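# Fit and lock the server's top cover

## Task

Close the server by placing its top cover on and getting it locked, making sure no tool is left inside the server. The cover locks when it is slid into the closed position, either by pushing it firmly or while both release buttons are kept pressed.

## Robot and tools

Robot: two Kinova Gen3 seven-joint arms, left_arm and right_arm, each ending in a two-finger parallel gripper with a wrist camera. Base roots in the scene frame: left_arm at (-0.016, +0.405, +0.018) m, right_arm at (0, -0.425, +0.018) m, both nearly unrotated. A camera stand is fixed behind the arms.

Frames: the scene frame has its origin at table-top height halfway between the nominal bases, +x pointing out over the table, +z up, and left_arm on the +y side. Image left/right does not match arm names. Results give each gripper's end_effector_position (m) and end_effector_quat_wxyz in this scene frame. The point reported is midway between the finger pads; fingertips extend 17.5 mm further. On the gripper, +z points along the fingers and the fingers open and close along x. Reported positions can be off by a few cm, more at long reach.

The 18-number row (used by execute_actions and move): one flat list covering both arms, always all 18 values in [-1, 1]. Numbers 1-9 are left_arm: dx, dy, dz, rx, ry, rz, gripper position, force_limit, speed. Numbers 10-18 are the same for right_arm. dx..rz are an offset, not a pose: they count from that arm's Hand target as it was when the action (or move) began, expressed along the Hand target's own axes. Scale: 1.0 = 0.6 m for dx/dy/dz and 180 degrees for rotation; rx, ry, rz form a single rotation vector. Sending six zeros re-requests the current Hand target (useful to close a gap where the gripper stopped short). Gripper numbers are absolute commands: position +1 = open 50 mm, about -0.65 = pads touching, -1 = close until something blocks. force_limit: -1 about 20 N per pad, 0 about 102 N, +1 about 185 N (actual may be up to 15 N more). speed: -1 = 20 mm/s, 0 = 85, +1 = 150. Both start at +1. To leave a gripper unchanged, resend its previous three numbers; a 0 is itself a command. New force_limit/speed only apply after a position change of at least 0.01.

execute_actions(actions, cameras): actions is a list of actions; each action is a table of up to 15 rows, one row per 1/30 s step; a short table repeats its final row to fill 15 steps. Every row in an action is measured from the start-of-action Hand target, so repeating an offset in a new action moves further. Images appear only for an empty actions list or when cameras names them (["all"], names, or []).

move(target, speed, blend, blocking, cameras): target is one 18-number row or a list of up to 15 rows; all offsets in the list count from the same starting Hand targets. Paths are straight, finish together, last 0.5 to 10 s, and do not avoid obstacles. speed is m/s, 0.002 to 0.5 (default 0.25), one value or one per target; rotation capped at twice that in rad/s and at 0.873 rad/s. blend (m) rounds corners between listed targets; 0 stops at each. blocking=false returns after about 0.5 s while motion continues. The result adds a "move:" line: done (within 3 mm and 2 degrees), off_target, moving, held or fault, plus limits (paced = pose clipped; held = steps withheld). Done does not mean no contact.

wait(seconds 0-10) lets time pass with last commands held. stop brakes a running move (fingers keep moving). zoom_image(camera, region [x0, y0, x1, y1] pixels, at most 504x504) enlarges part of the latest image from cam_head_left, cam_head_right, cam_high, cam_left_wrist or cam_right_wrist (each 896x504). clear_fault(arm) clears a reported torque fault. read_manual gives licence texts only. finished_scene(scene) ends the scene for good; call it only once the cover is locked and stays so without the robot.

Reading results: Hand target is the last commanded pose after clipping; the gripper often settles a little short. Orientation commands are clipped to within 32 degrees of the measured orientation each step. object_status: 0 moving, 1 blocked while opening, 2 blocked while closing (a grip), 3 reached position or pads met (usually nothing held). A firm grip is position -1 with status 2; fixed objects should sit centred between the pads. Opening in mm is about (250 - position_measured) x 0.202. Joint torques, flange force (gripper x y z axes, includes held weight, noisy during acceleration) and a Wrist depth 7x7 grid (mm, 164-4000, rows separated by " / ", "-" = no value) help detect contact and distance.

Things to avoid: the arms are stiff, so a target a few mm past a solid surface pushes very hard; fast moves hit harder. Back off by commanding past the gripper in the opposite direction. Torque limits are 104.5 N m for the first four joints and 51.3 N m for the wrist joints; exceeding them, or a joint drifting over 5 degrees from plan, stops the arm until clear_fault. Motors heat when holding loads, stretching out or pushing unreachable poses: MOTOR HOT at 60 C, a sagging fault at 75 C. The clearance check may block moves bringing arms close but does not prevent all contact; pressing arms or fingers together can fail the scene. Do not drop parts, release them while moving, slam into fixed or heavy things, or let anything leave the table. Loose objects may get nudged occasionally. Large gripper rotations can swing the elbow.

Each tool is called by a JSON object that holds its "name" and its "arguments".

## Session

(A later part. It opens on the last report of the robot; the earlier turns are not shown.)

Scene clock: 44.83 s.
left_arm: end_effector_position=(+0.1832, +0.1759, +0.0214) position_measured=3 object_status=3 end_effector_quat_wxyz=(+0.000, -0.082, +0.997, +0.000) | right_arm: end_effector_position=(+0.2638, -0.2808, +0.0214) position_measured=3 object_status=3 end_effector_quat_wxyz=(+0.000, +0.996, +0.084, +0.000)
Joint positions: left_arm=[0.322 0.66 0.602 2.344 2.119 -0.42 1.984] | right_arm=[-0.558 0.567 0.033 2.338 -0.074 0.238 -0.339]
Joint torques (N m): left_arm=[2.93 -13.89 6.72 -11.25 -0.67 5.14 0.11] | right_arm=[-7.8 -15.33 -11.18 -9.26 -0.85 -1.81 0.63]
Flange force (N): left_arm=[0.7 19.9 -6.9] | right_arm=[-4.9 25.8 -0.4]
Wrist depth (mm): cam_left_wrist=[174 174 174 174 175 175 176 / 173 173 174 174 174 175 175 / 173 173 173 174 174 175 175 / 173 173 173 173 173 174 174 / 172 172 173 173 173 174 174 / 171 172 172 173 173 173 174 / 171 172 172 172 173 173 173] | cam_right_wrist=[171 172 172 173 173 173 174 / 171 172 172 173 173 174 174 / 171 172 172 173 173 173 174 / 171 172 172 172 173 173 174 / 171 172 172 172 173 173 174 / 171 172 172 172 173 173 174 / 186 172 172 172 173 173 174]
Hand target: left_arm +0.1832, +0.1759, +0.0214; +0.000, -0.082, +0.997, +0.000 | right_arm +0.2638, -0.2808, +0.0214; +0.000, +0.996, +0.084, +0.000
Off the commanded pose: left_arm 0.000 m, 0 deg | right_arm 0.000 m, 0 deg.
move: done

{"name": "move", "arguments": {"target": [0,-0.0012,0,0,0,0.0002,1,0,0,0,-0.0012,0,0,0,0.0008,1,0,0], "speed": 0.02}}

Scene clock: 45.60 s.
left_arm: end_effector_position=(+0.1833, +0.1752, +0.0214) position_measured=3 object_status=3 end_effector_quat_wxyz=(+0.000, -0.082, +0.997, +0.000) | right_arm: end_effector_position=(+0.2636, -0.2801, +0.0214) position_measured=3 object_status=3 end_effector_quat_wxyz=(+0.000, +0.997, +0.083, +0.000)
Joint positions: left_arm=[0.323 0.661 0.603 2.342 2.12 -0.421 1.983] | right_arm=[-0.561 0.567 0.034 2.337 -0.076 0.238 -0.342]
Joint torques (N m): left_arm=[4.15 -14.86 8.96 -16.58 -1.46 7.85 0.06] | right_arm=[-11.11 -14.93 -15.91 -10.63 -1.32 -2.31 0.93]
Flange force (N): left_arm=[2.5 30.1 -9.2] | right_arm=[-3.4 35.8 -4.4]
Wrist depth (mm): cam_left_wrist=[173 174 174 174 174 175 175 / 173 173 173 174 174 174 175 / 173 173 173 173 174 174 174 / 172 173 173 173 173 174 174 / 172 172 172 173 173 173 174 / 172 172 172 173 173 173 173 / 171 172 172 172 172 173 173] | cam_right_wrist=[171 172 172 172 173 173 174 / 171 172 172 172 173 173 173 / 171 172 172 172 173 173 174 / 172 172 172 173 173 173 173 / 172 172 172 172 173 173 173 / 171 172 172 172 173 173 173 / 171 172 172 172 173 173 174]
Hand target: left_arm +0.1834, +0.1751, +0.0214; +0.000, -0.082, +0.997, +0.000 | right_arm +0.2637, -0.2800, +0.0214; +0.000, +0.997, +0.083, +0.000
Off the commanded pose: left_arm 0.000 m, 0 deg | right_arm 0.000 m, 0 deg.
move: done

{"name": "move", "arguments": {"target": [0,0,0,0,0,0.0002,1,0,0,0,0,0,0,0,0.0014,1,0,0], "speed": 0.02}}

Scene clock: 46.40 s.
left_arm: end_effector_position=(+0.1834, +0.1751, +0.0214) position_measured=3 object_status=3 end_effector_quat_wxyz=(+0.000, -0.082, +0.997, +0.000) | right_arm: end_effector_position=(+0.2636, -0.2800, +0.0214) position_measured=3 object_status=3 end_effector_quat_wxyz=(+0.000, +0.997, +0.081, +0.000)
Joint positions: left_arm=[0.323 0.661 0.603 2.342 2.12 -0.421 1.982] | right_arm=[-0.562 0.568 0.034 2.337 -0.077 0.238 -0.344]
Joint torques (N m): left_arm=[4.46 -14.83 9.4 -16.67 -1.59 8.01 -0.11] | right_arm=[-10.32 -15.22 -15.49 -11.18 -3.11 -2.77 -0.68]
Flange force (N): left_arm=[2.5 30.8 -8.5] | right_arm=[-2.5 38.4 -5.2]
Wrist depth (mm): cam_left_wrist=[173 173 174 174 175 175 175 / 173 173 174 174 174 174 174 / 172 173 173 173 174 174 174 / 172 173 173 173 173 174 174 / 172 172 172 173 173 173 174 / 171 172 172 173 173 173 173 / 171 171 172 172 173 173 173] | cam_right_wrist=[171 172 172 173 173 173 174 / 171 172 172 173 173 173 174 / 171 172 172 172 173 173 174 / 171 172 172 173 173 173 173 / 171 172 172 172 173 173 174 / 171 172 172 172 173 173 174 / 171 172 172 172 173 173 173]
Hand target: left_arm +0.1834, +0.1751, +0.0214; +0.000, -0.082, +0.997, +0.000 | right_arm +0.2636, -0.2800, +0.0214; +0.000, +0.997, +0.081, +0.000
Off the commanded pose: left_arm 0.000 m, 0 deg | right_arm 0.000 m, 0 deg.
move: done

{"name": "move", "arguments": {"target": [[0,0,0,0,0,0,1,0,0,0,0,0,0,0,-0.0005,1,0,0],[0,0,-0.025,0,0,0,1,0,0,0,0,-0.025,0,0,-0.0005,1,0,0]], "speed": 0.03, "cameras": ["cam_right_wrist","cam_left_wrist"]}}

Scene clock: 47.93 s.
left_arm: end_effector_position=(+0.1834, +0.1751, +0.0364) position_measured=3 object_status=3 end_effector_quat_wxyz=(+0.000, -0.082, +0.997, +0.000) | right_arm: end_effector_position=(+0.2636, -0.2800, +0.0364) position_measured=3 object_status=3 end_effector_quat_wxyz=(+0.000, +0.997, +0.082, +0.000)
Joint positions: left_arm=[0.271 0.631 0.677 2.335 2.194 -0.472 1.919] | right_arm=[-0.569 0.52 0.043 2.329 -0.073 0.294 -0.346]
Joint torques (N m): left_arm=[4.62 -16.98 10.83 -18.22 -1.64 8.51 -0.14] | right_arm=[-8.03 -19.05 -11.29 -11.94 -1.95 -2.59 0.18]
Flange force (N): left_arm=[2.4 31.4 4.1] | right_arm=[-5.0 28.4 11.1]
Wrist depth (mm): cam_left_wrist=[173 173 174 174 174 175 175 / 173 173 173 174 174 174 175 / 172 173 173 173 174 174 174 / 172 172 173 173 174 174 174 / 172 172 172 173 173 174 174 / 171 172 172 173 173 173 173 / 171 172 172 172 172 173 173] | cam_right_wrist=[171 172 172 172 173 173 174 / 172 172 172 172 173 173 174 / 171 172 172 172 173 173 174 / 172 172 172 172 173 173 174 / 172 172 172 172 173 173 174 / 172 172 172 172 173 173 174 / 171 172 172 172 173 173 173]
Hand target: left_arm +0.1834, +0.1751, +0.0364; +0.000, -0.082, +0.997, +0.000 | right_arm +0.2636, -0.2800, +0.0364; +0.000, +0.997, +0.082, +0.000
Off the commanded pose: left_arm 0.000 m, 0 deg | right_arm 0.000 m, 0 deg.
move: done
Images, in order (width x height): cam_left_wrist 896x504, cam_right_wrist 896x504.

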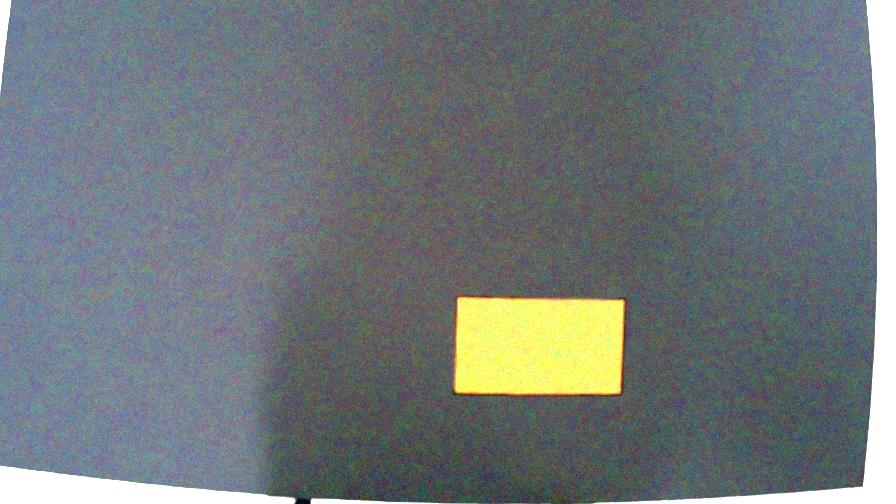

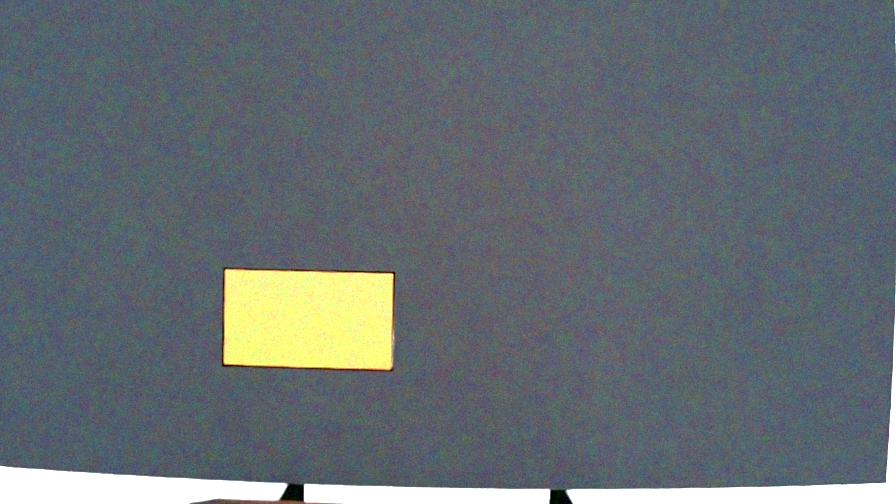

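{"name": "move", "arguments": {"target": [[0,0,-0.081,0,0,0,1,0,0,0,0,-0.081,0,0,0,1,0,0],[-0.14842,-0.00192,-0.081,0,0,0.00871,1,0,0,0.12735,0.00183,-0.081,0,0,0.00871,1,0,0],[-0.29698,-0.00413,-0.081,0,0,0.01741,1,0,0,0.25487,0.00342,-0.081,0,0,0.01741,1,0,0],[-0.4454,-0.00665,-0.081,0,0,0.02611,1,0,0,0.38222,0.00465,-0.081,0,0,0.02611,1,0,0]], "speed": [0.1,0.12,0.12,0.12], "blend": [0.01,0.01,0.01,0], "cameras": ["cam_right_wrist","cam_left_wrist","cam_head_left","cam_head_right","cam_high"]}}

{"name": "zoom_image", "arguments": {"camera": "cam_head_left", "region": [367, 305, 407, 340]}}

{"name": "zoom_image", "arguments": {"camera": "cam_head_left", "region": [525, 300, 565, 335]}}

{"name": "zoom_image", "arguments": {"camera": "cam_head_right", "region": [370, 305, 410, 340]}}

{"name": "zoom_image", "arguments": {"camera": "cam_head_right", "region": [530, 300, 570, 335]}}

{"name": "zoom_image", "arguments": {"camera": "cam_high", "region": [350, 180, 560, 370]}}

Scene clock: 52.90 s.
left_arm: end_effector_position=(+0.4477, +0.2147, +0.0850) position_measured=3 object_status=3 end_effector_quat_wxyz=(+0.000, -0.041, +0.999, +0.000) | right_arm: end_effector_position=(+0.4904, -0.2454, +0.0849) position_measured=3 object_status=3 end_effector_quat_wxyz=(+0.000, +0.999, +0.041, +0.000)
Joint positions: left_arm=[-0.172 0.864 0.87 1.639 2.384 -1.009 1.051] | right_arm=[-0.408 0.731 0.098 1.538 -0.085 0.877 -0.248]
Joint torques (N m): left_arm=[7.4 -20.83 14.59 -10.67 2.58 5.19 0.15] | right_arm=[-9.38 -26.11 -9.8 -12.52 -4.07 -0.53 0.31]
Flange force (N): left_arm=[4.3 18.9 4.7] | right_arm=[-3.7 19.0 9.3]
Wrist depth (mm): cam_left_wrist=[171 172 173 174 175 176 177 / 171 172 173 174 175 176 177 / 171 171 173 173 174 175 176 / 171 172 172 173 174 175 176 / 170 171 172 173 174 174 176 / 170 171 172 173 173 174 175 / 169 170 171 172 173 174 175] | cam_right_wrist=[174 173 173 173 173 173 172 / 173 173 173 173 173 173 172 / 174 173 173 173 173 173 172 / 174 173 173 173 173 173 172 / 173 173 173 173 173 173 173 / 174 174 173 173 173 173 172 / 174 173 173 173 173 173 172]
Hand target: left_arm +0.4477, +0.2146, +0.0850; +0.000, -0.041, +0.999, +0.000 | right_arm +0.4904, -0.2454, +0.0849; +0.000, +0.999, +0.041, +0.000
Off the commanded pose: left_arm 0.000 m, 0 deg | right_arm 0.000 m, 0 deg.
move: done

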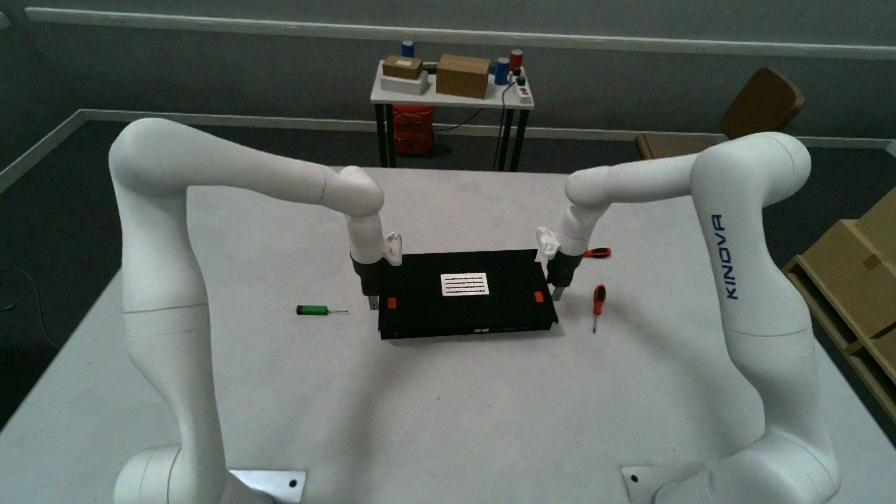

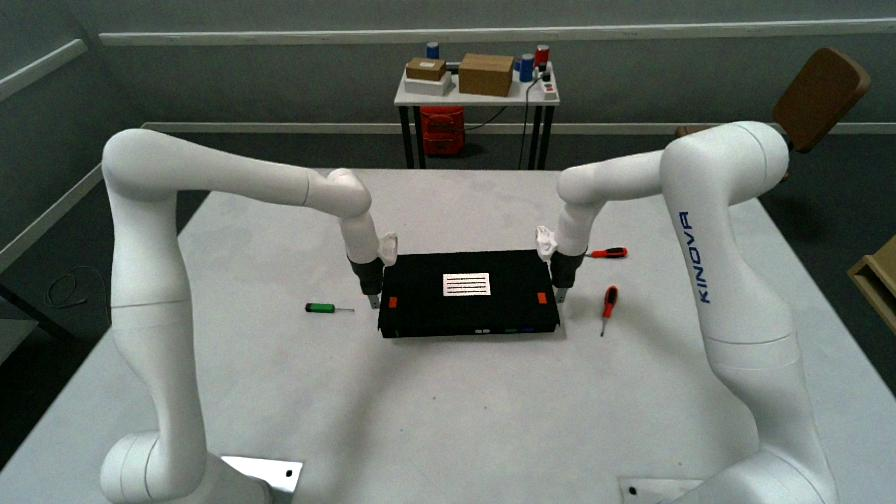

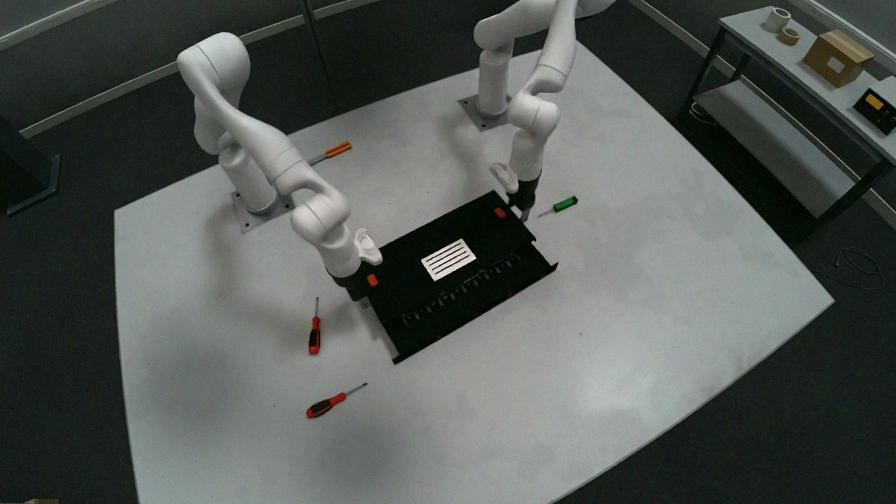

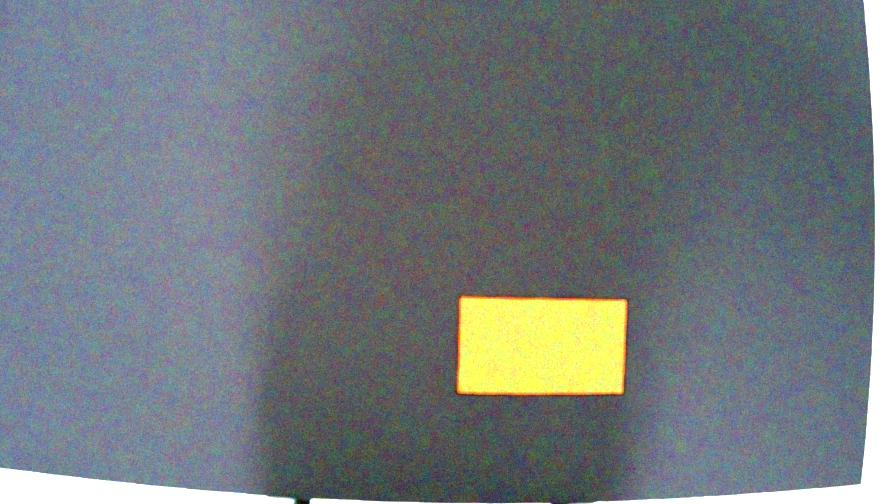

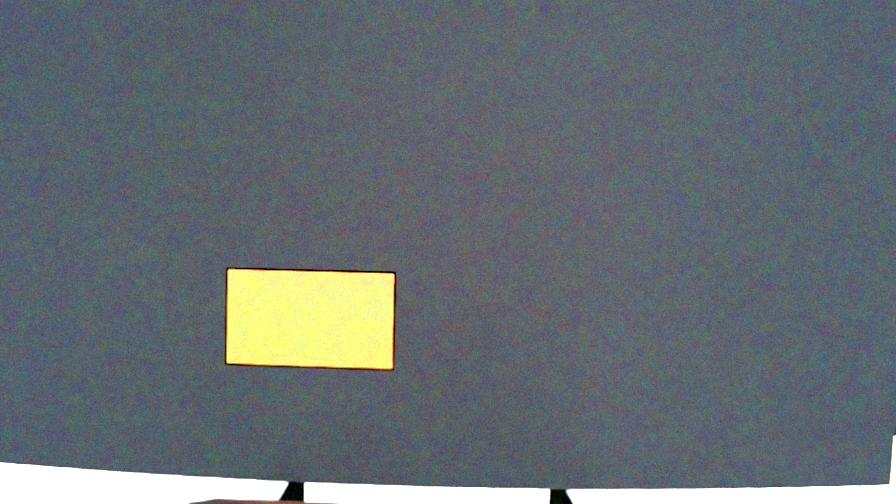

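Scaled by 12.600 from the camera's 896x504 image, which has a finer 1280x720 frame.

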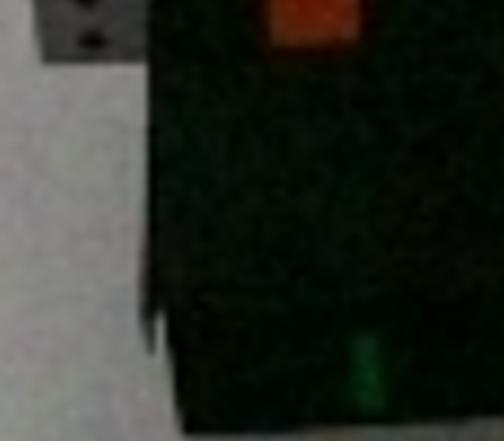

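Scaled by 12.600 from the camera's 896x504 image, which has a finer 1280x720 frame.

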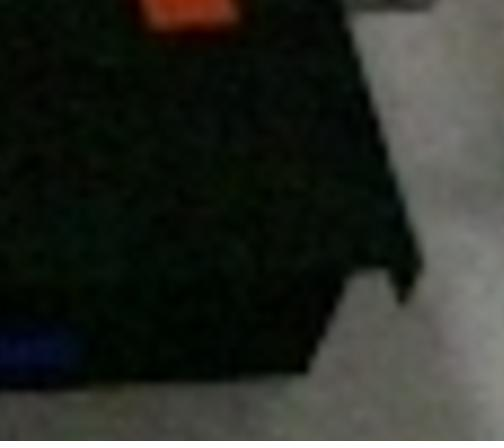

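Scaled by 12.600 from the camera's 896x504 image, which has a finer 1280x720 frame.

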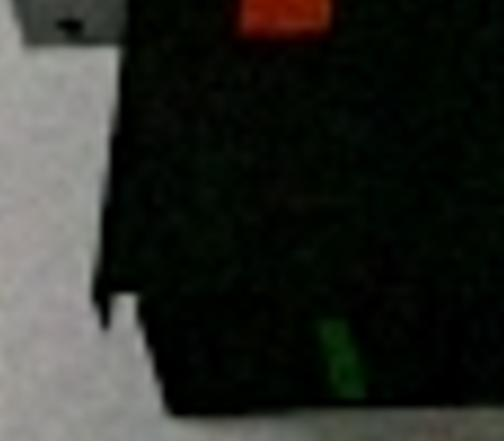

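Scaled by 12.600 from the camera's 896x504 image, which has a finer 1280x720 frame.

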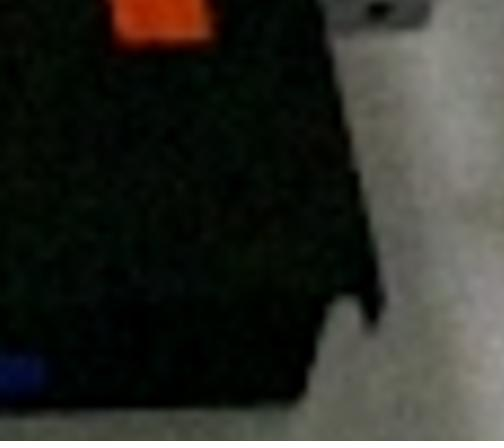

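Scaled by 2.400 from the camera's 896x504 image, which has a finer 1280x720 frame.

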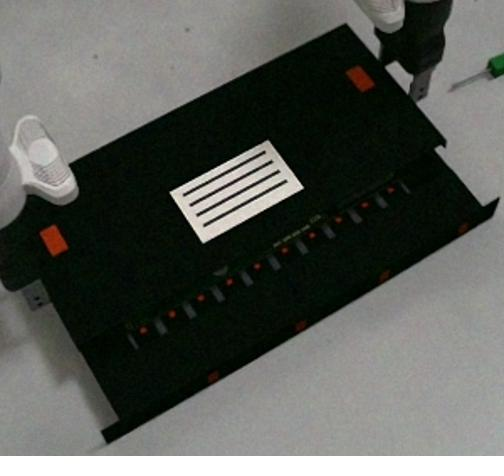

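{"name": "move", "arguments": {"target": [[0.0033,-0.0022,0,0,0,-0.0028,1,0,0,0.0033,0.0005,0,0,0,-0.0028,1,0,0],[0.0033,-0.0022,0.0367,0,0,-0.0028,1,0,0,0.0033,0.0005,0.0367,0,0,-0.0028,1,0,0]], "speed": [0.03,0.04]}}

{"name": "move", "arguments": {"target": [0,0,0.004,0,0,0,1,0,0,0,0,0.004,0,0,0,1,0,0], "speed": [0.02]}}

Scene clock: 55.10 s.
left_arm: end_effector_position=(+0.4458, +0.2131, +0.0631) position_measured=3 object_status=3 end_effector_quat_wxyz=(+0.000, -0.045, +0.999, +0.000) | right_arm: end_effector_position=(+0.4924, -0.2455, +0.0630) position_measured=3 object_status=3 end_effector_quat_wxyz=(+0.000, +0.999, +0.045, +0.000)
Joint positions: left_arm=[-0.155 0.893 0.841 1.66 2.354 -0.962 1.086] | right_arm=[-0.403 0.768 0.092 1.548 -0.086 0.83 -0.237]
Joint torques (N m): left_arm=[11.78 -15.36 17.26 -8.83 3.97 7.67 0.19] | right_arm=[-10.25 -26.74 -11.01 -13.07 -4.62 -1.11 0.03]
Flange force (N): left_arm=[3.0 28.3 -7.1] | right_arm=[-4.9 21.3 8.5]
Wrist depth (mm): cam_left_wrist=[171 171 172 172 172 173 173 / 171 171 171 172 172 172 173 / 170 170 171 171 172 172 172 / 170 170 170 171 171 171 172 / 169 169 170 170 171 171 171 / 169 169 169 170 170 170 171 / 168 169 169 169 170 170 170] | cam_right_wrist=[172 172 173 173 174 174 174 / 172 173 173 173 173 174 174 / 172 172 173 173 173 174 174 / 172 172 173 173 174 174 174 / 172 173 173 174 174 174 174 / 173 173 173 174 174 174 175 / 226 173 174 174 174 174 175]
Hand target: left_arm +0.4458, +0.2131, +0.0630; +0.000, -0.045, +0.999, +0.000 | right_arm +0.4924, -0.2455, +0.0629; +0.000, +0.999, +0.045, +0.000
Off the commanded pose: left_arm 0.000 m, 0 deg | right_arm 0.000 m, 0 deg.
move: done

Scene clock: 55.80 s.
left_arm: end_effector_position=(+0.4458, +0.2131, +0.0606) position_measured=3 object_status=3 end_effector_quat_wxyz=(+0.000, -0.045, +0.999, +0.000) | right_arm: end_effector_position=(+0.4924, -0.2456, +0.0605) position_measured=3 object_status=3 end_effector_quat_wxyz=(+0.000, +0.999, +0.045, +0.000)
Joint positions: left_arm=[-0.154 0.897 0.838 1.661 2.351 -0.957 1.089] | right_arm=[-0.402 0.772 0.091 1.549 -0.086 0.824 -0.237]
Joint torques (N m): left_arm=[12.11 -15.32 17.47 -8.8 4.1 8.18 0.21] | right_arm=[-10.46 -21.25 -11.52 -11.15 -4.79 -1.37 -0.15]
Flange force (N): left_arm=[2.2 28.7 -8.0] | right_arm=[-6.2 22.5 -2.4]
Wrist depth (mm): cam_left_wrist=[169 169 169 170 170 170 171 / 168 169 169 169 169 170 170 / 168 168 169 169 169 169 170 / 167 168 168 168 169 169 169 / 167 167 168 168 168 168 169 / 166 167 167 167 168 168 168 / 166 166 167 167 167 167 168] | cam_right_wrist=[170 170 171 171 171 172 172 / 170 170 171 171 172 172 172 / 170 170 171 171 172 172 172 / 170 171 171 171 172 172 173 / 170 171 171 172 172 172 173 / 171 171 172 172 172 173 173 / 171 171 171 172 172 173 173]
Hand target: left_arm +0.4458, +0.2131, +0.0606; +0.000, -0.045, +0.999, +0.000 | right_arm +0.4924, -0.2456, +0.0605; +0.000, +0.999, +0.045, +0.000
Off the commanded pose: left_arm 0.000 m, 0 deg | right_arm 0.000 m, 0 deg.
move: done

{"name": "move", "arguments": {"target": [[0,0.0025,0,0,0,0,1,0,0,0,0.0025,0,0,0,0,1,0,0],[0,0.03,0,0,0,0,1,0,0,0,0.03,0,0,0,0,1,0,0],[0,0.05,-0.12,0,0,0,1,0,0,0,0.05,-0.12,0,0,0,1,0,0]], "speed": [0.01,0.05,0.15], "blend": [0,0.01,0], "cameras": ["all"]}}

Scene clock: 57.87 s.
left_arm: end_effector_position=(+0.4431, +0.2430, +0.1326) position_measured=3 object_status=3 end_effector_quat_wxyz=(+0.000, -0.045, +0.999, +0.000) | right_arm: end_effector_position=(+0.4951, -0.2754, +0.1325) position_measured=3 object_status=3 end_effector_quat_wxyz=(+0.000, +0.999, +0.045, +0.000)
Joint positions: left_arm=[-0.268 0.774 0.931 1.644 2.454 -1.084 0.973] | right_arm=[-0.354 0.654 0.102 1.509 -0.074 0.984 -0.19]
Joint torques (N m): left_arm=[0.52 -17.52 5.21 -6.42 0.06 -0.06 -0.41] | right_arm=[0.34 -21.91 0.45 -9.93 0.31 0.37 -0.19]
Flange force (N): left_arm=[1.8 1.0 -1.6] | right_arm=[-6.0 1.0 5.3]
Wrist depth (mm): cam_left_wrist=[254 251 252 252 252 253 303 / 253 251 251 251 252 253 303 / 253 250 250 251 252 252 302 / 252 249 250 251 251 251 301 / 297 249 249 250 250 251 301 / 297 297 298 299 299 299 301 / 295 297 297 298 297 299 299] | cam_right_wrist=[296 248 249 249 250 250 254 / 297 248 248 249 249 250 253 / 295 248 248 249 249 250 253 / 295 248 248 249 249 250 254 / 296 296 297 298 250 298 299 / 295 297 297 298 298 299 299 / 296 297 297 298 298 299 300]
Hand target: left_arm +0.4431, +0.2430, +0.1326; +0.000, -0.045, +0.999, +0.000 | right_arm +0.4951, -0.2754, +0.1325; +0.000, +0.999, +0.045, +0.000
Off the commanded pose: left_arm 0.000 m, 0 deg | right_arm 0.000 m, 0 deg.
move: done; blend cut to 0.0083 m at target 2

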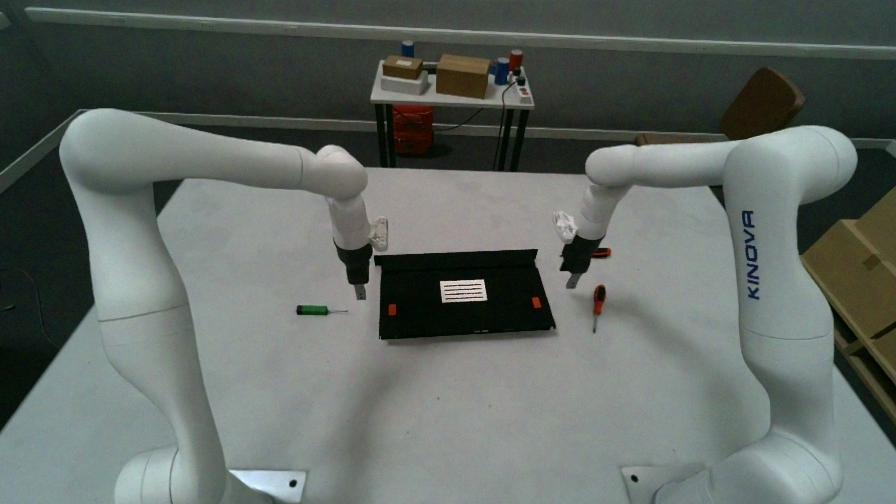

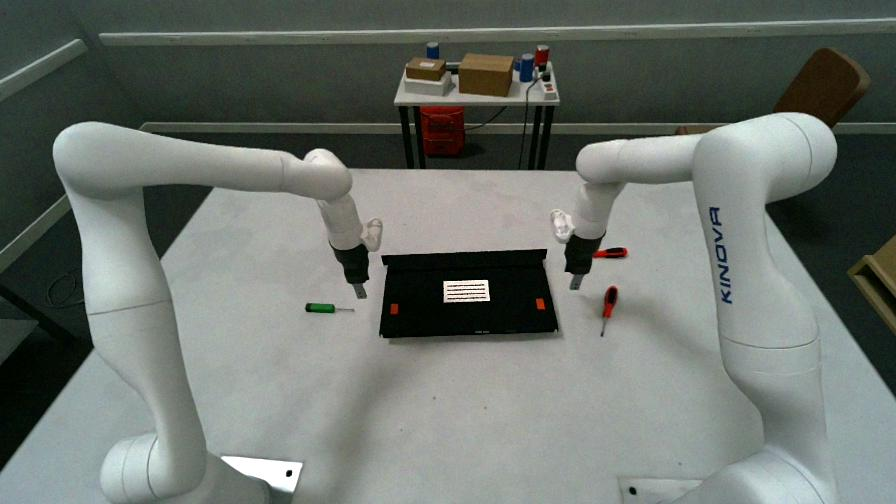

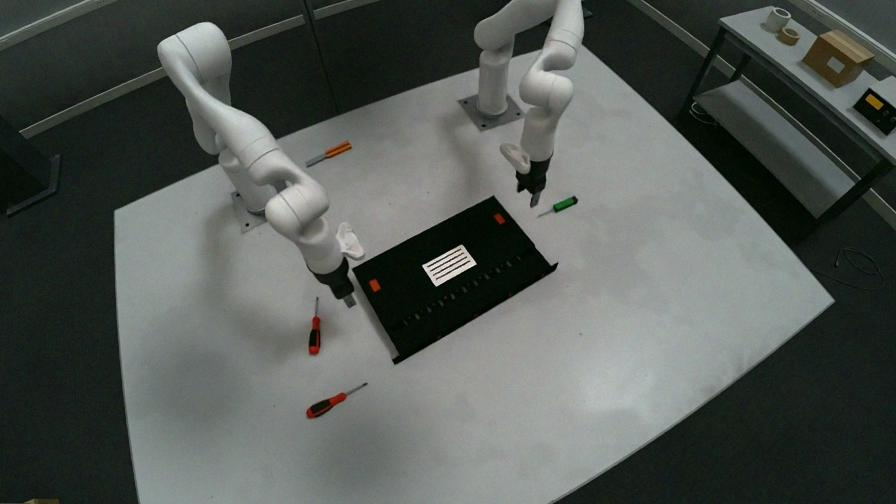

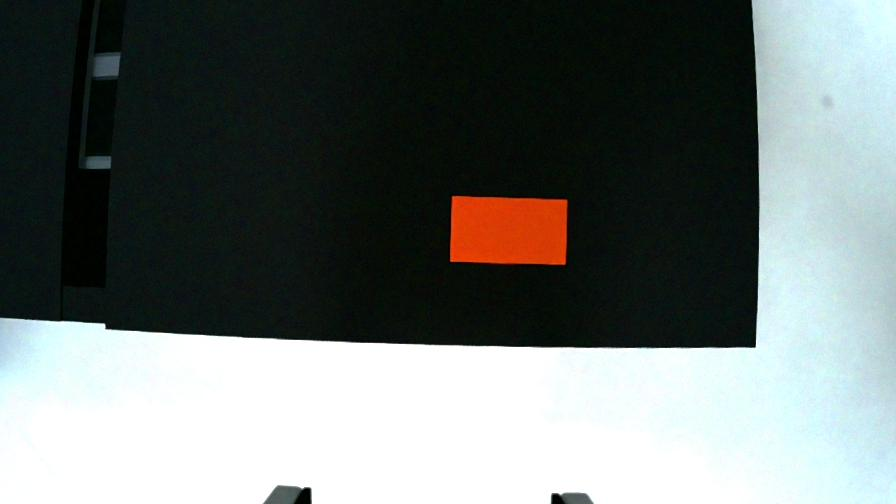

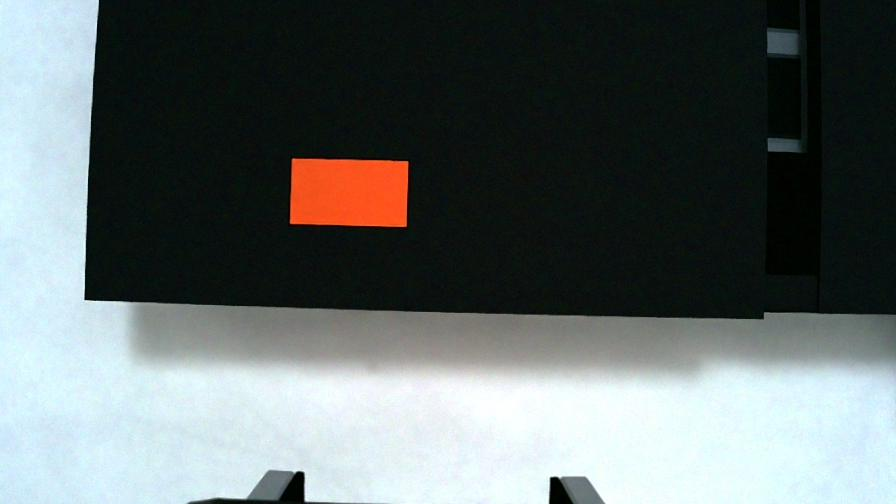

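{"name": "move", "arguments": {"target": [[0.1938,-0.1775,0,0,0,0,-0.7,-0.9,0,-0.197,-0.2275,0,0,0,0,-0.7,-0.9,0],[0.1938,-0.1775,0.12,0,0,0,-0.7,-0.9,0,-0.197,-0.2275,0.12,0,0,0,-0.7,-0.9,0]], "speed": [0.25,0.12], "cameras": ["cam_left_wrist","cam_right_wrist"]}}

Scene clock: 60.60 s.
left_arm: end_effector_position=(+0.3369, +0.1265, +0.0606) position_measured=251 object_status=3 end_effector_quat_wxyz=(+0.000, -0.045, +0.999, +0.000) | right_arm: end_effector_position=(+0.3650, -0.1501, +0.0605) position_measured=251 object_status=3 end_effector_quat_wxyz=(+0.000, +0.999, +0.045, +0.000)
Joint positions: left_arm=[0.082 0.811 0.822 1.845 2.355 -0.849 1.413] | right_arm=[-0.697 0.661 0.069 1.8 -0.067 0.683 -0.548]
Joint torques (N m): left_arm=[0.47 -17.16 4.91 -5.25 -0.02 -0.3 -0.35] | right_arm=[0.28 -20.11 0.24 -8.03 0.35 0.26 -0.23]
Flange force (N): left_arm=[1.8 1.8 -0.8] | right_arm=[-5.1 2.8 4.7]
Wrist depth (mm): cam_left_wrist=[179 179 179 230 230 230 231 / 179 179 179 229 229 230 230 / 178 178 179 228 229 229 230 / 178 178 178 228 228 229 229 / 177 178 178 227 228 229 229 / 177 177 178 227 228 228 228 / 177 177 177 227 226 227 227] | cam_right_wrist=[225 226 226 227 178 178 179 / 225 225 226 227 178 178 178 / 225 225 226 226 178 178 178 / 225 226 226 226 178 178 178 / 225 226 226 226 177 178 178 / 225 225 226 226 177 178 178 / 225 225 226 226 177 178 178]
Hand target: left_arm +0.3369, +0.1265, +0.0606; +0.000, -0.045, +0.999, +0.000 | right_arm +0.3650, -0.1501, +0.0605; +0.000, +0.999, +0.045, +0.000
Off the commanded pose: left_arm 0.000 m, 0 deg | right_arm 0.000 m, 0 deg.
move: done
Images, in order (width x height): cam_left_wrist 896x504, cam_right_wrist 896x504.

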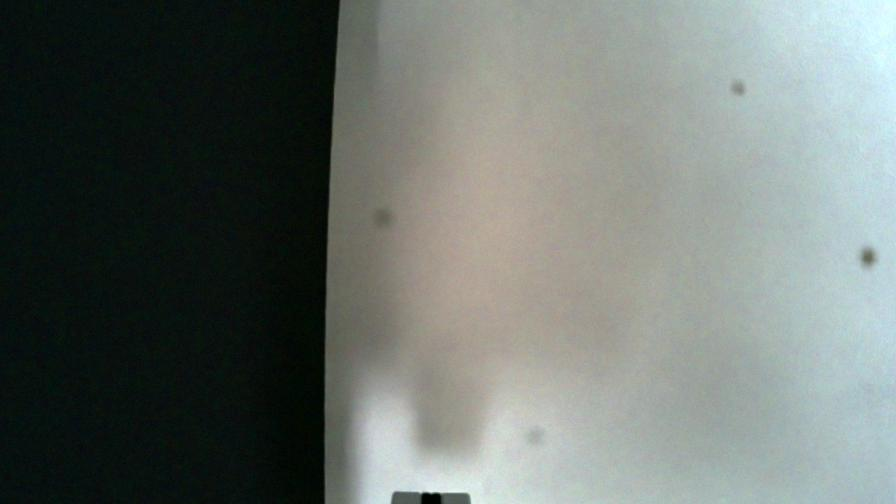

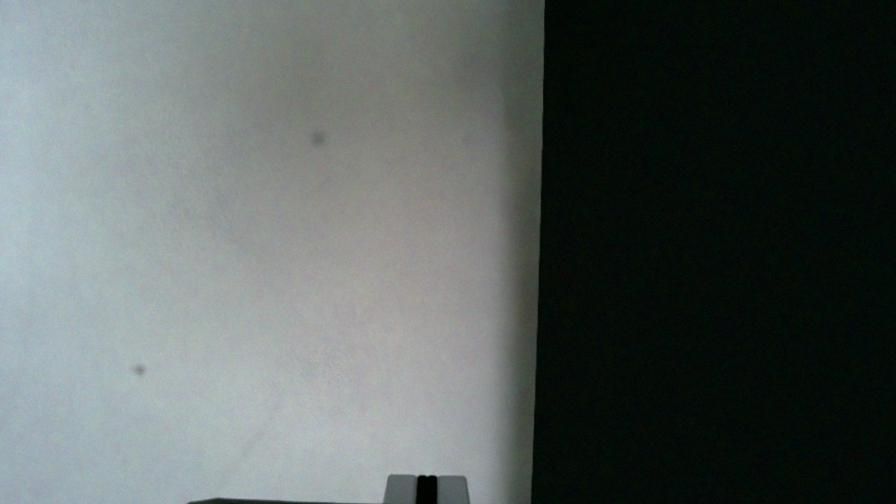

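{"name": "move", "arguments": {"target": [-0.0192,0,0,0,0,0,-0.7,-0.9,0,0.0243,0,0,0,0,0,-0.7,-0.9,0], "speed": 0.03, "cameras": []}}

{"name": "move", "arguments": {"target": [-0.0042,0,0,0,0,0,-0.7,-0.9,0,0.0042,0,0,0,0,0,-0.7,-0.9,0], "speed": 0.02, "cameras": ["cam_left_wrist","cam_right_wrist"]}}

Scene clock: 61.67 s.
left_arm: end_effector_position=(+0.3484, +0.1275, +0.0606) position_measured=251 object_status=3 end_effector_quat_wxyz=(+0.000, -0.045, +0.999, +0.000) | right_arm: end_effector_position=(+0.3795, -0.1489, +0.0605) position_measured=251 object_status=3 end_effector_quat_wxyz=(+0.000, +0.999, +0.045, +0.000)
Joint positions: left_arm=[0.072 0.824 0.823 1.815 2.356 -0.865 1.387] | right_arm=[-0.678 0.681 0.069 1.756 -0.067 0.708 -0.532]
Joint torques (N m): left_arm=[0.48 -17.48 4.89 -5.27 0.05 -0.19 -0.27] | right_arm=[0.61 -21.44 0.77 -10.06 0.54 -1 -0.08]
Flange force (N): left_arm=[1.4 1.7 -1.4] | right_arm=[-8.2 3.4 4.3]
Wrist depth (mm): cam_left_wrist=[179 179 179 229 230 230 230 / 179 178 179 229 229 229 230 / 178 178 179 228 229 229 230 / 178 178 178 228 228 228 229 / 177 178 178 227 227 228 229 / 177 177 177 227 228 228 228 / 176 177 177 227 227 227 227] | cam_right_wrist=[225 225 226 227 177 178 178 / 225 225 226 226 177 178 178 / 225 226 226 226 177 177 178 / 225 225 226 226 178 177 178 / 225 225 225 226 177 178 178 / 225 225 225 226 177 178 178 / 225 225 226 177 177 178 178]
Hand target: left_arm +0.3484, +0.1275, +0.0606; +0.000, -0.045, +0.999, +0.000 | right_arm +0.3796, -0.1488, +0.0605; +0.000, +0.999, +0.045, +0.000
Off the commanded pose: left_arm 0.000 m, 0 deg | right_arm 0.000 m, 0 deg.
move: done
No camera images: "cameras" was empty.

Scene clock: 62.37 s.
left_arm: end_effector_position=(+0.3509, +0.1277, +0.0606) position_measured=251 object_status=3 end_effector_quat_wxyz=(+0.000, -0.045, +0.999, +0.000) | right_arm: end_effector_position=(+0.3820, -0.1486, +0.0605) position_measured=251 object_status=3 end_effector_quat_wxyz=(+0.000, +0.999, +0.045, +0.000)
Joint positions: left_arm=[0.07 0.827 0.823 1.809 2.356 -0.869 1.381] | right_arm=[-0.675 0.684 0.069 1.748 -0.067 0.712 -0.529]
Joint torques (N m): left_arm=[0.54 -17.66 4.92 -5.16 0.05 -0.3 -0.3] | right_arm=[1.73 -21.4 2.07 -10.59 1.1 -1.01 -0.13]
Flange force (N): left_arm=[1.1 1.5 -1.0] | right_arm=[-11.3 2.6 4.5]
Wrist depth (mm): cam_left_wrist=[180 180 181 229 229 230 230 / 179 180 180 229 229 229 230 / 179 179 179 228 228 229 230 / 178 179 179 228 228 228 229 / 178 178 179 228 228 228 229 / 178 178 178 227 227 227 228 / 177 177 178 227 227 228 228] | cam_right_wrist=[225 225 226 226 179 179 180 / 225 225 226 226 179 180 180 / 224 225 226 226 179 179 180 / 225 225 226 226 179 179 180 / 225 225 226 226 179 180 180 / 225 225 226 226 179 180 180 / 224 225 225 179 179 180 180]
Hand target: left_arm +0.3509, +0.1277, +0.0606; +0.000, -0.045, +0.999, +0.000 | right_arm +0.3821, -0.1486, +0.0605; +0.000, +0.999, +0.045, +0.000
Off the commanded pose: left_arm 0.000 m, 0 deg | right_arm 0.000 m, 0 deg.
move: done
Images, in order (width x height): cam_left_wrist 896x504, cam_right_wrist 896x504.

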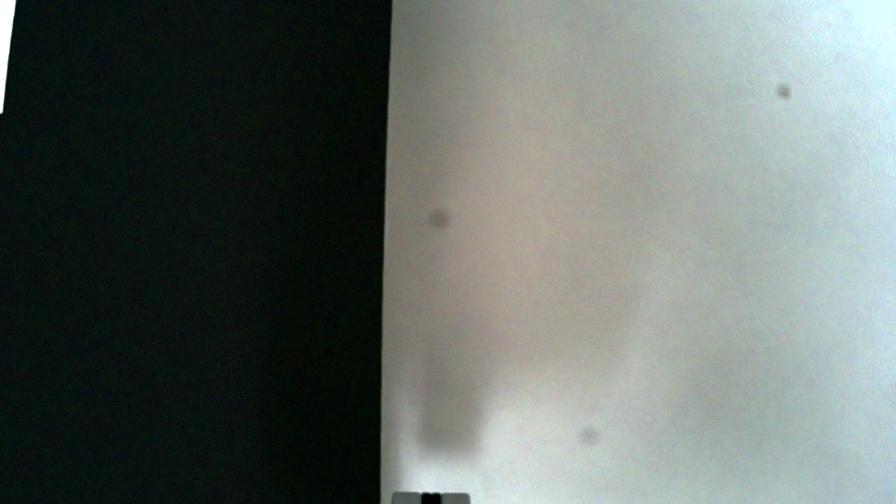

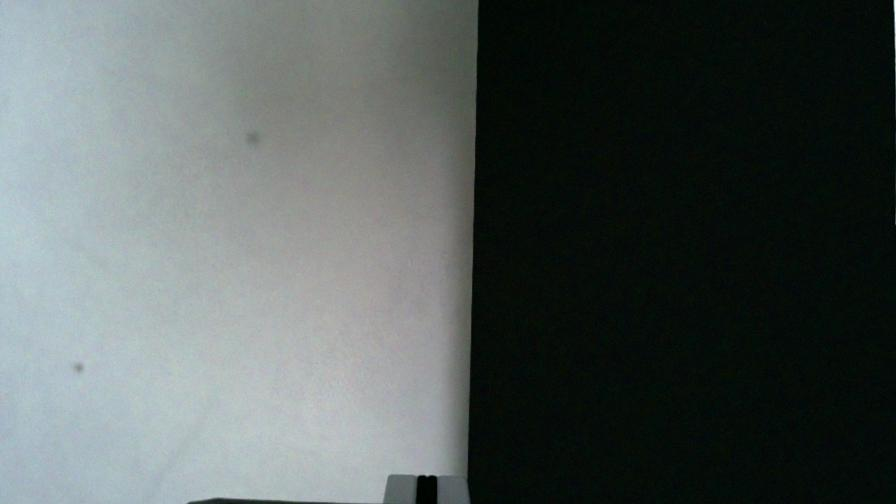

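{"name": "move", "arguments": {"target": [-0.0067,0,0,0,0,0,-0.7,-0.9,0,0.0033,0,0,0,0,0,-0.7,-0.9,0], "speed": 0.02, "cameras": ["cam_left_wrist","cam_right_wrist"]}}

Scene clock: 64.80 s.
left_arm: end_effector_position=(+0.3548, +0.1281, +0.0605) position_measured=251 object_status=3 end_effector_quat_wxyz=(+0.000, -0.045, +0.999, +0.000) | right_arm: end_effector_position=(+0.3840, -0.1485, +0.0605) position_measured=251 object_status=3 end_effector_quat_wxyz=(+0.000, +0.999, +0.045, +0.000)
Joint positions: left_arm=[0.066 0.832 0.823 1.798 2.357 -0.875 1.372] | right_arm=[-0.673 0.687 0.069 1.741 -0.067 0.716 -0.527]
Joint torques (N m): left_arm=[0.48 -17.77 4.96 -5.23 0.05 -0.19 -0.06] | right_arm=[1.07 -22.41 1.39 -10.81 0.78 -1.09 -0.14]
Flange force (N): left_arm=[0.6 1.5 -1.5] | right_arm=[-9.6 3.3 6.1]
Wrist depth (mm): cam_left_wrist=[182 182 182 229 229 230 231 / 181 182 182 229 229 230 230 / 181 181 182 228 229 229 230 / 181 181 181 228 228 228 229 / 180 180 181 228 228 228 228 / 180 180 180 227 227 228 228 / 179 180 180 227 227 227 227] | cam_right_wrist=[225 225 226 226 180 181 181 / 225 225 226 226 180 181 181 / 225 225 226 226 180 180 181 / 225 225 226 226 180 180 181 / 224 225 226 226 180 180 181 / 225 225 225 226 180 180 181 / 224 225 226 180 180 180 181]
Hand target: left_arm +0.3549, +0.1281, +0.0605; +0.000, -0.045, +0.999, +0.000 | right_arm +0.3840, -0.1484, +0.0605; +0.000, +0.999, +0.045, +0.000
Off the commanded pose: left_arm 0.000 m, 0 deg | right_arm 0.000 m, 0 deg.
move: done
Images, in order (width x height): cam_left_wrist 896x504, cam_right_wrist 896x504.

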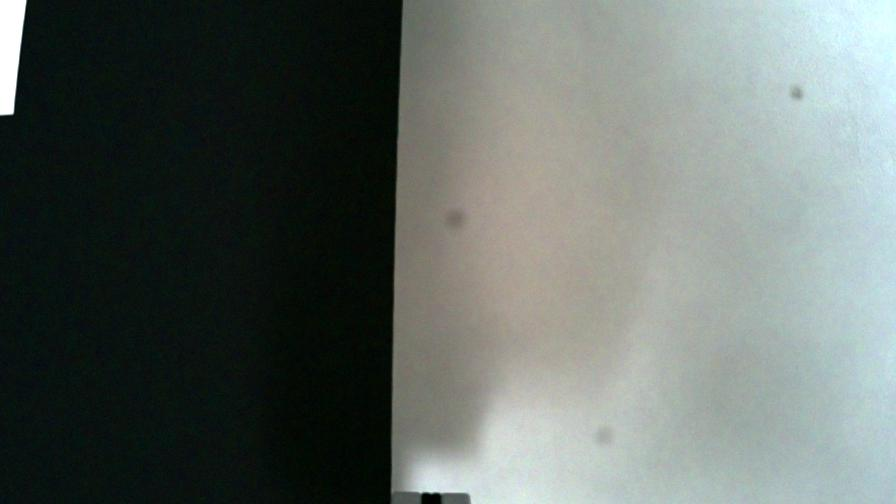

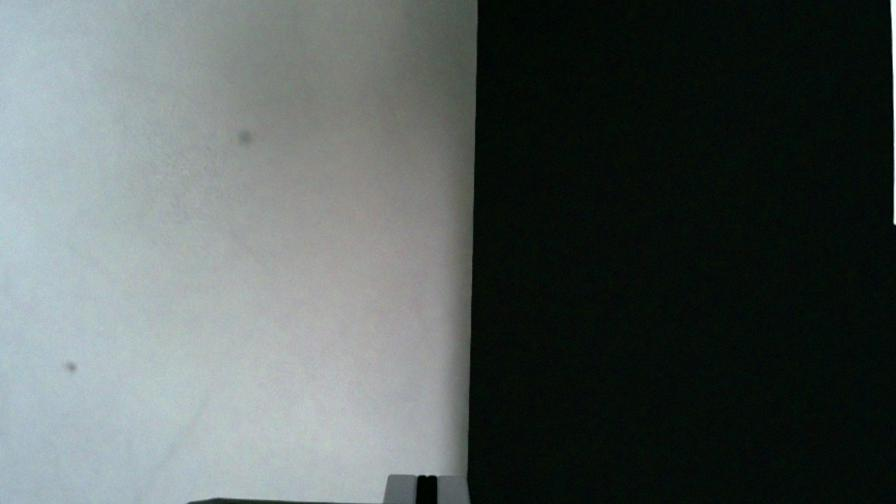

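{"name": "move", "arguments": {"target": [-0.0083,0,0,0,0,0,-0.7,-0.9,0,0.0083,0,0,0,0,0,-0.7,-0.9,0], "speed": 0.025}}

Scene clock: 65.60 s.
left_arm: end_effector_position=(+0.3598, +0.1285, +0.0606) position_measured=251 object_status=3 end_effector_quat_wxyz=(+0.000, -0.045, +0.999, +0.000) | right_arm: end_effector_position=(+0.3889, -0.1480, +0.0605) position_measured=251 object_status=3 end_effector_quat_wxyz=(+0.000, +0.999, +0.045, +0.000)
Joint positions: left_arm=[0.062 0.838 0.824 1.785 2.357 -0.883 1.361] | right_arm=[-0.667 0.694 0.069 1.726 -0.067 0.725 -0.522]
Joint torques (N m): left_arm=[-0.96 -19.24 3.85 -7.5 -1.44 0.37 -0.49] | right_arm=[3.51 -22.78 4.39 -15.28 2.07 -4.29 -0.09]
Flange force (N): left_arm=[6.1 1.1 -1.7] | right_arm=[-20.7 3.6 1.9]
Wrist depth (mm): cam_left_wrist=[182 182 182 229 229 230 230 / 181 181 182 228 229 230 230 / 181 181 182 228 229 229 230 / 180 180 181 228 228 229 229 / 180 180 181 227 227 228 229 / 179 180 180 227 227 228 228 / 179 179 180 226 227 227 228] | cam_right_wrist=[225 225 226 226 180 180 181 / 225 225 225 226 180 180 181 / 225 225 226 226 180 180 181 / 225 225 225 226 180 180 180 / 225 225 225 225 180 180 181 / 224 225 225 226 180 180 180 / 225 225 226 179 179 180 180]
Hand target: left_arm +0.3598, +0.1285, +0.0606; +0.000, -0.045, +0.999, +0.000 | right_arm +0.3890, -0.1480, +0.0605; +0.000, +0.999, +0.045, +0.000
Off the commanded pose: left_arm 0.000 m, 0 deg | right_arm 0.000 m, 0 deg.
move: done

{"name": "move", "arguments": {"target": [[0.005,0,0,0,0,0,-0.7,-0.9,0,-0.005,0,0,0,0,0,-0.7,-0.9,0],[0.005,0,-0.116,0,0,0,-0.7,-0.9,0,-0.005,0,-0.116,0,0,0,-0.7,-0.9,0],[-0.1393,0.0656,-0.116,0,0,-0.5,-0.7,-0.9,0,0.1392,0.1044,-0.116,0,0,0.5,-0.7,-0.9,0]], "speed": [0.03,0.2,0.4], "blend": [0,0.02,0], "cameras": ["cam_left_wrist","cam_right_wrist","cam_head_left"]}}

Scene clock: 69.53 s.
left_arm: end_effector_position=(+0.4396, +0.1752, +0.1302) position_measured=251 object_status=3 end_effector_quat_wxyz=(+0.000, +0.738, -0.675, +0.000) | right_arm: end_effector_position=(+0.4778, -0.2028, +0.1301) position_measured=251 object_status=3 end_effector_quat_wxyz=(+0.000, +0.738, -0.674, +0.000)
Joint positions: left_arm=[0.101 0.69 0.503 1.55 2.767 -0.999 2.391] | right_arm=[-0.716 0.721 0.49 1.483 -0.371 1.031 -1.666]
Joint torques (N m): left_arm=[0.48 -19.55 2.69 -7.62 -0.02 -0.19 -0.36] | right_arm=[0.28 -21.9 2.96 -9.51 0.38 0.23 -0.16]
Flange force (N): left_arm=[-1.2 1.8 -0.8] | right_arm=[1.7 5.3 4.9]
Wrist depth (mm): cam_left_wrist=[298 298 299 253 253 254 255 / 297 297 297 252 253 253 254 / 296 297 297 252 252 252 253 / 295 296 297 251 252 252 253 / 294 295 251 250 251 252 252 / 295 295 250 251 251 251 252 / 293 294 249 250 250 251 251] | cam_right_wrist=[248 265 249 249 296 297 298 / 248 248 249 249 297 297 297 / 248 248 249 249 296 297 298 / 248 248 248 249 296 297 297 / 247 248 249 249 297 296 298 / 248 248 248 249 296 297 297 / 248 248 249 249 296 297 297]
Hand target: left_arm +0.4396, +0.1752, +0.1302; +0.000, +0.738, -0.675, +0.000 | right_arm +0.4779, -0.2028, +0.1301; +0.000, +0.738, -0.674, +0.000
Off the commanded pose: left_arm 0.000 m, 0 deg | right_arm 0.000 m, 0 deg.
move: done
Images, in order (width x height): cam_head_left 896x504, cam_left_wrist 896x504, cam_right_wrist 896x504.

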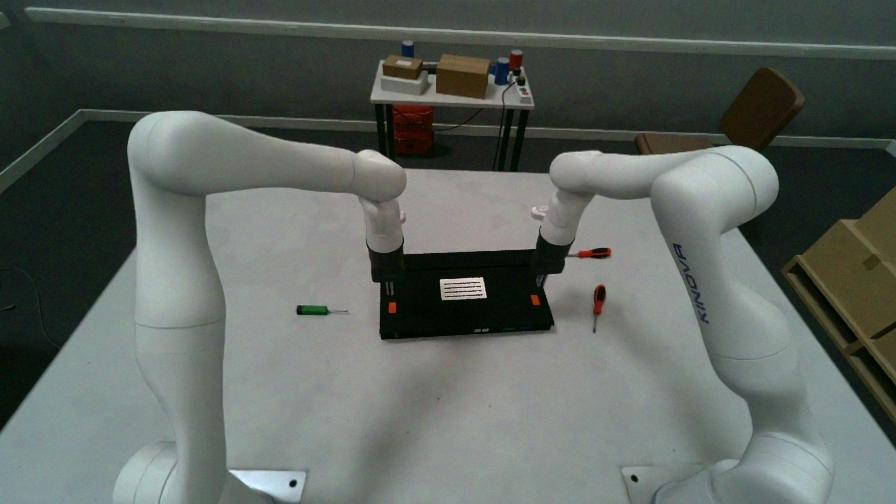

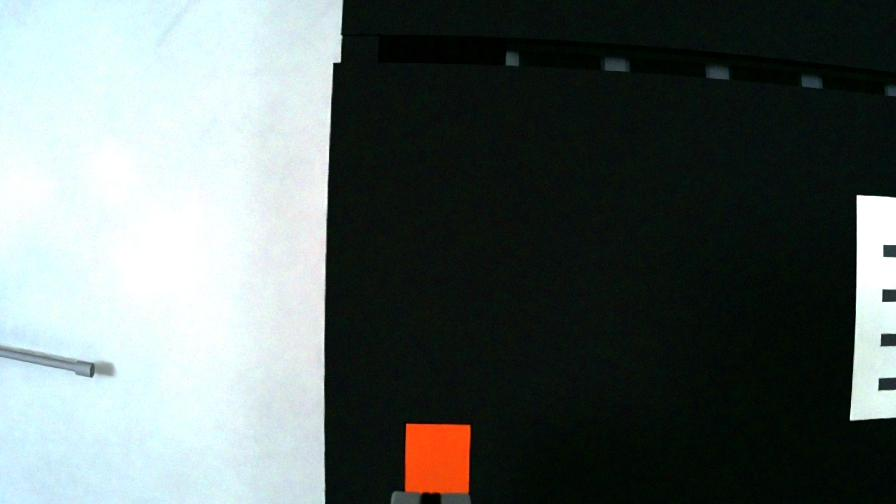

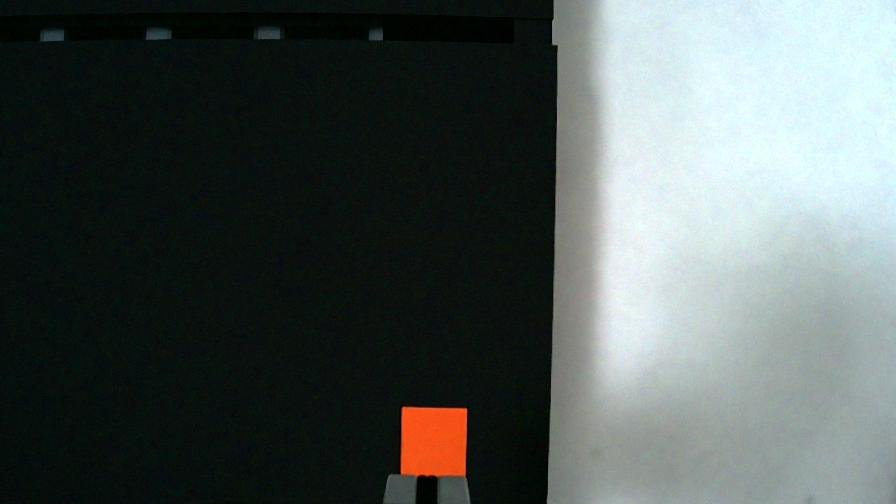

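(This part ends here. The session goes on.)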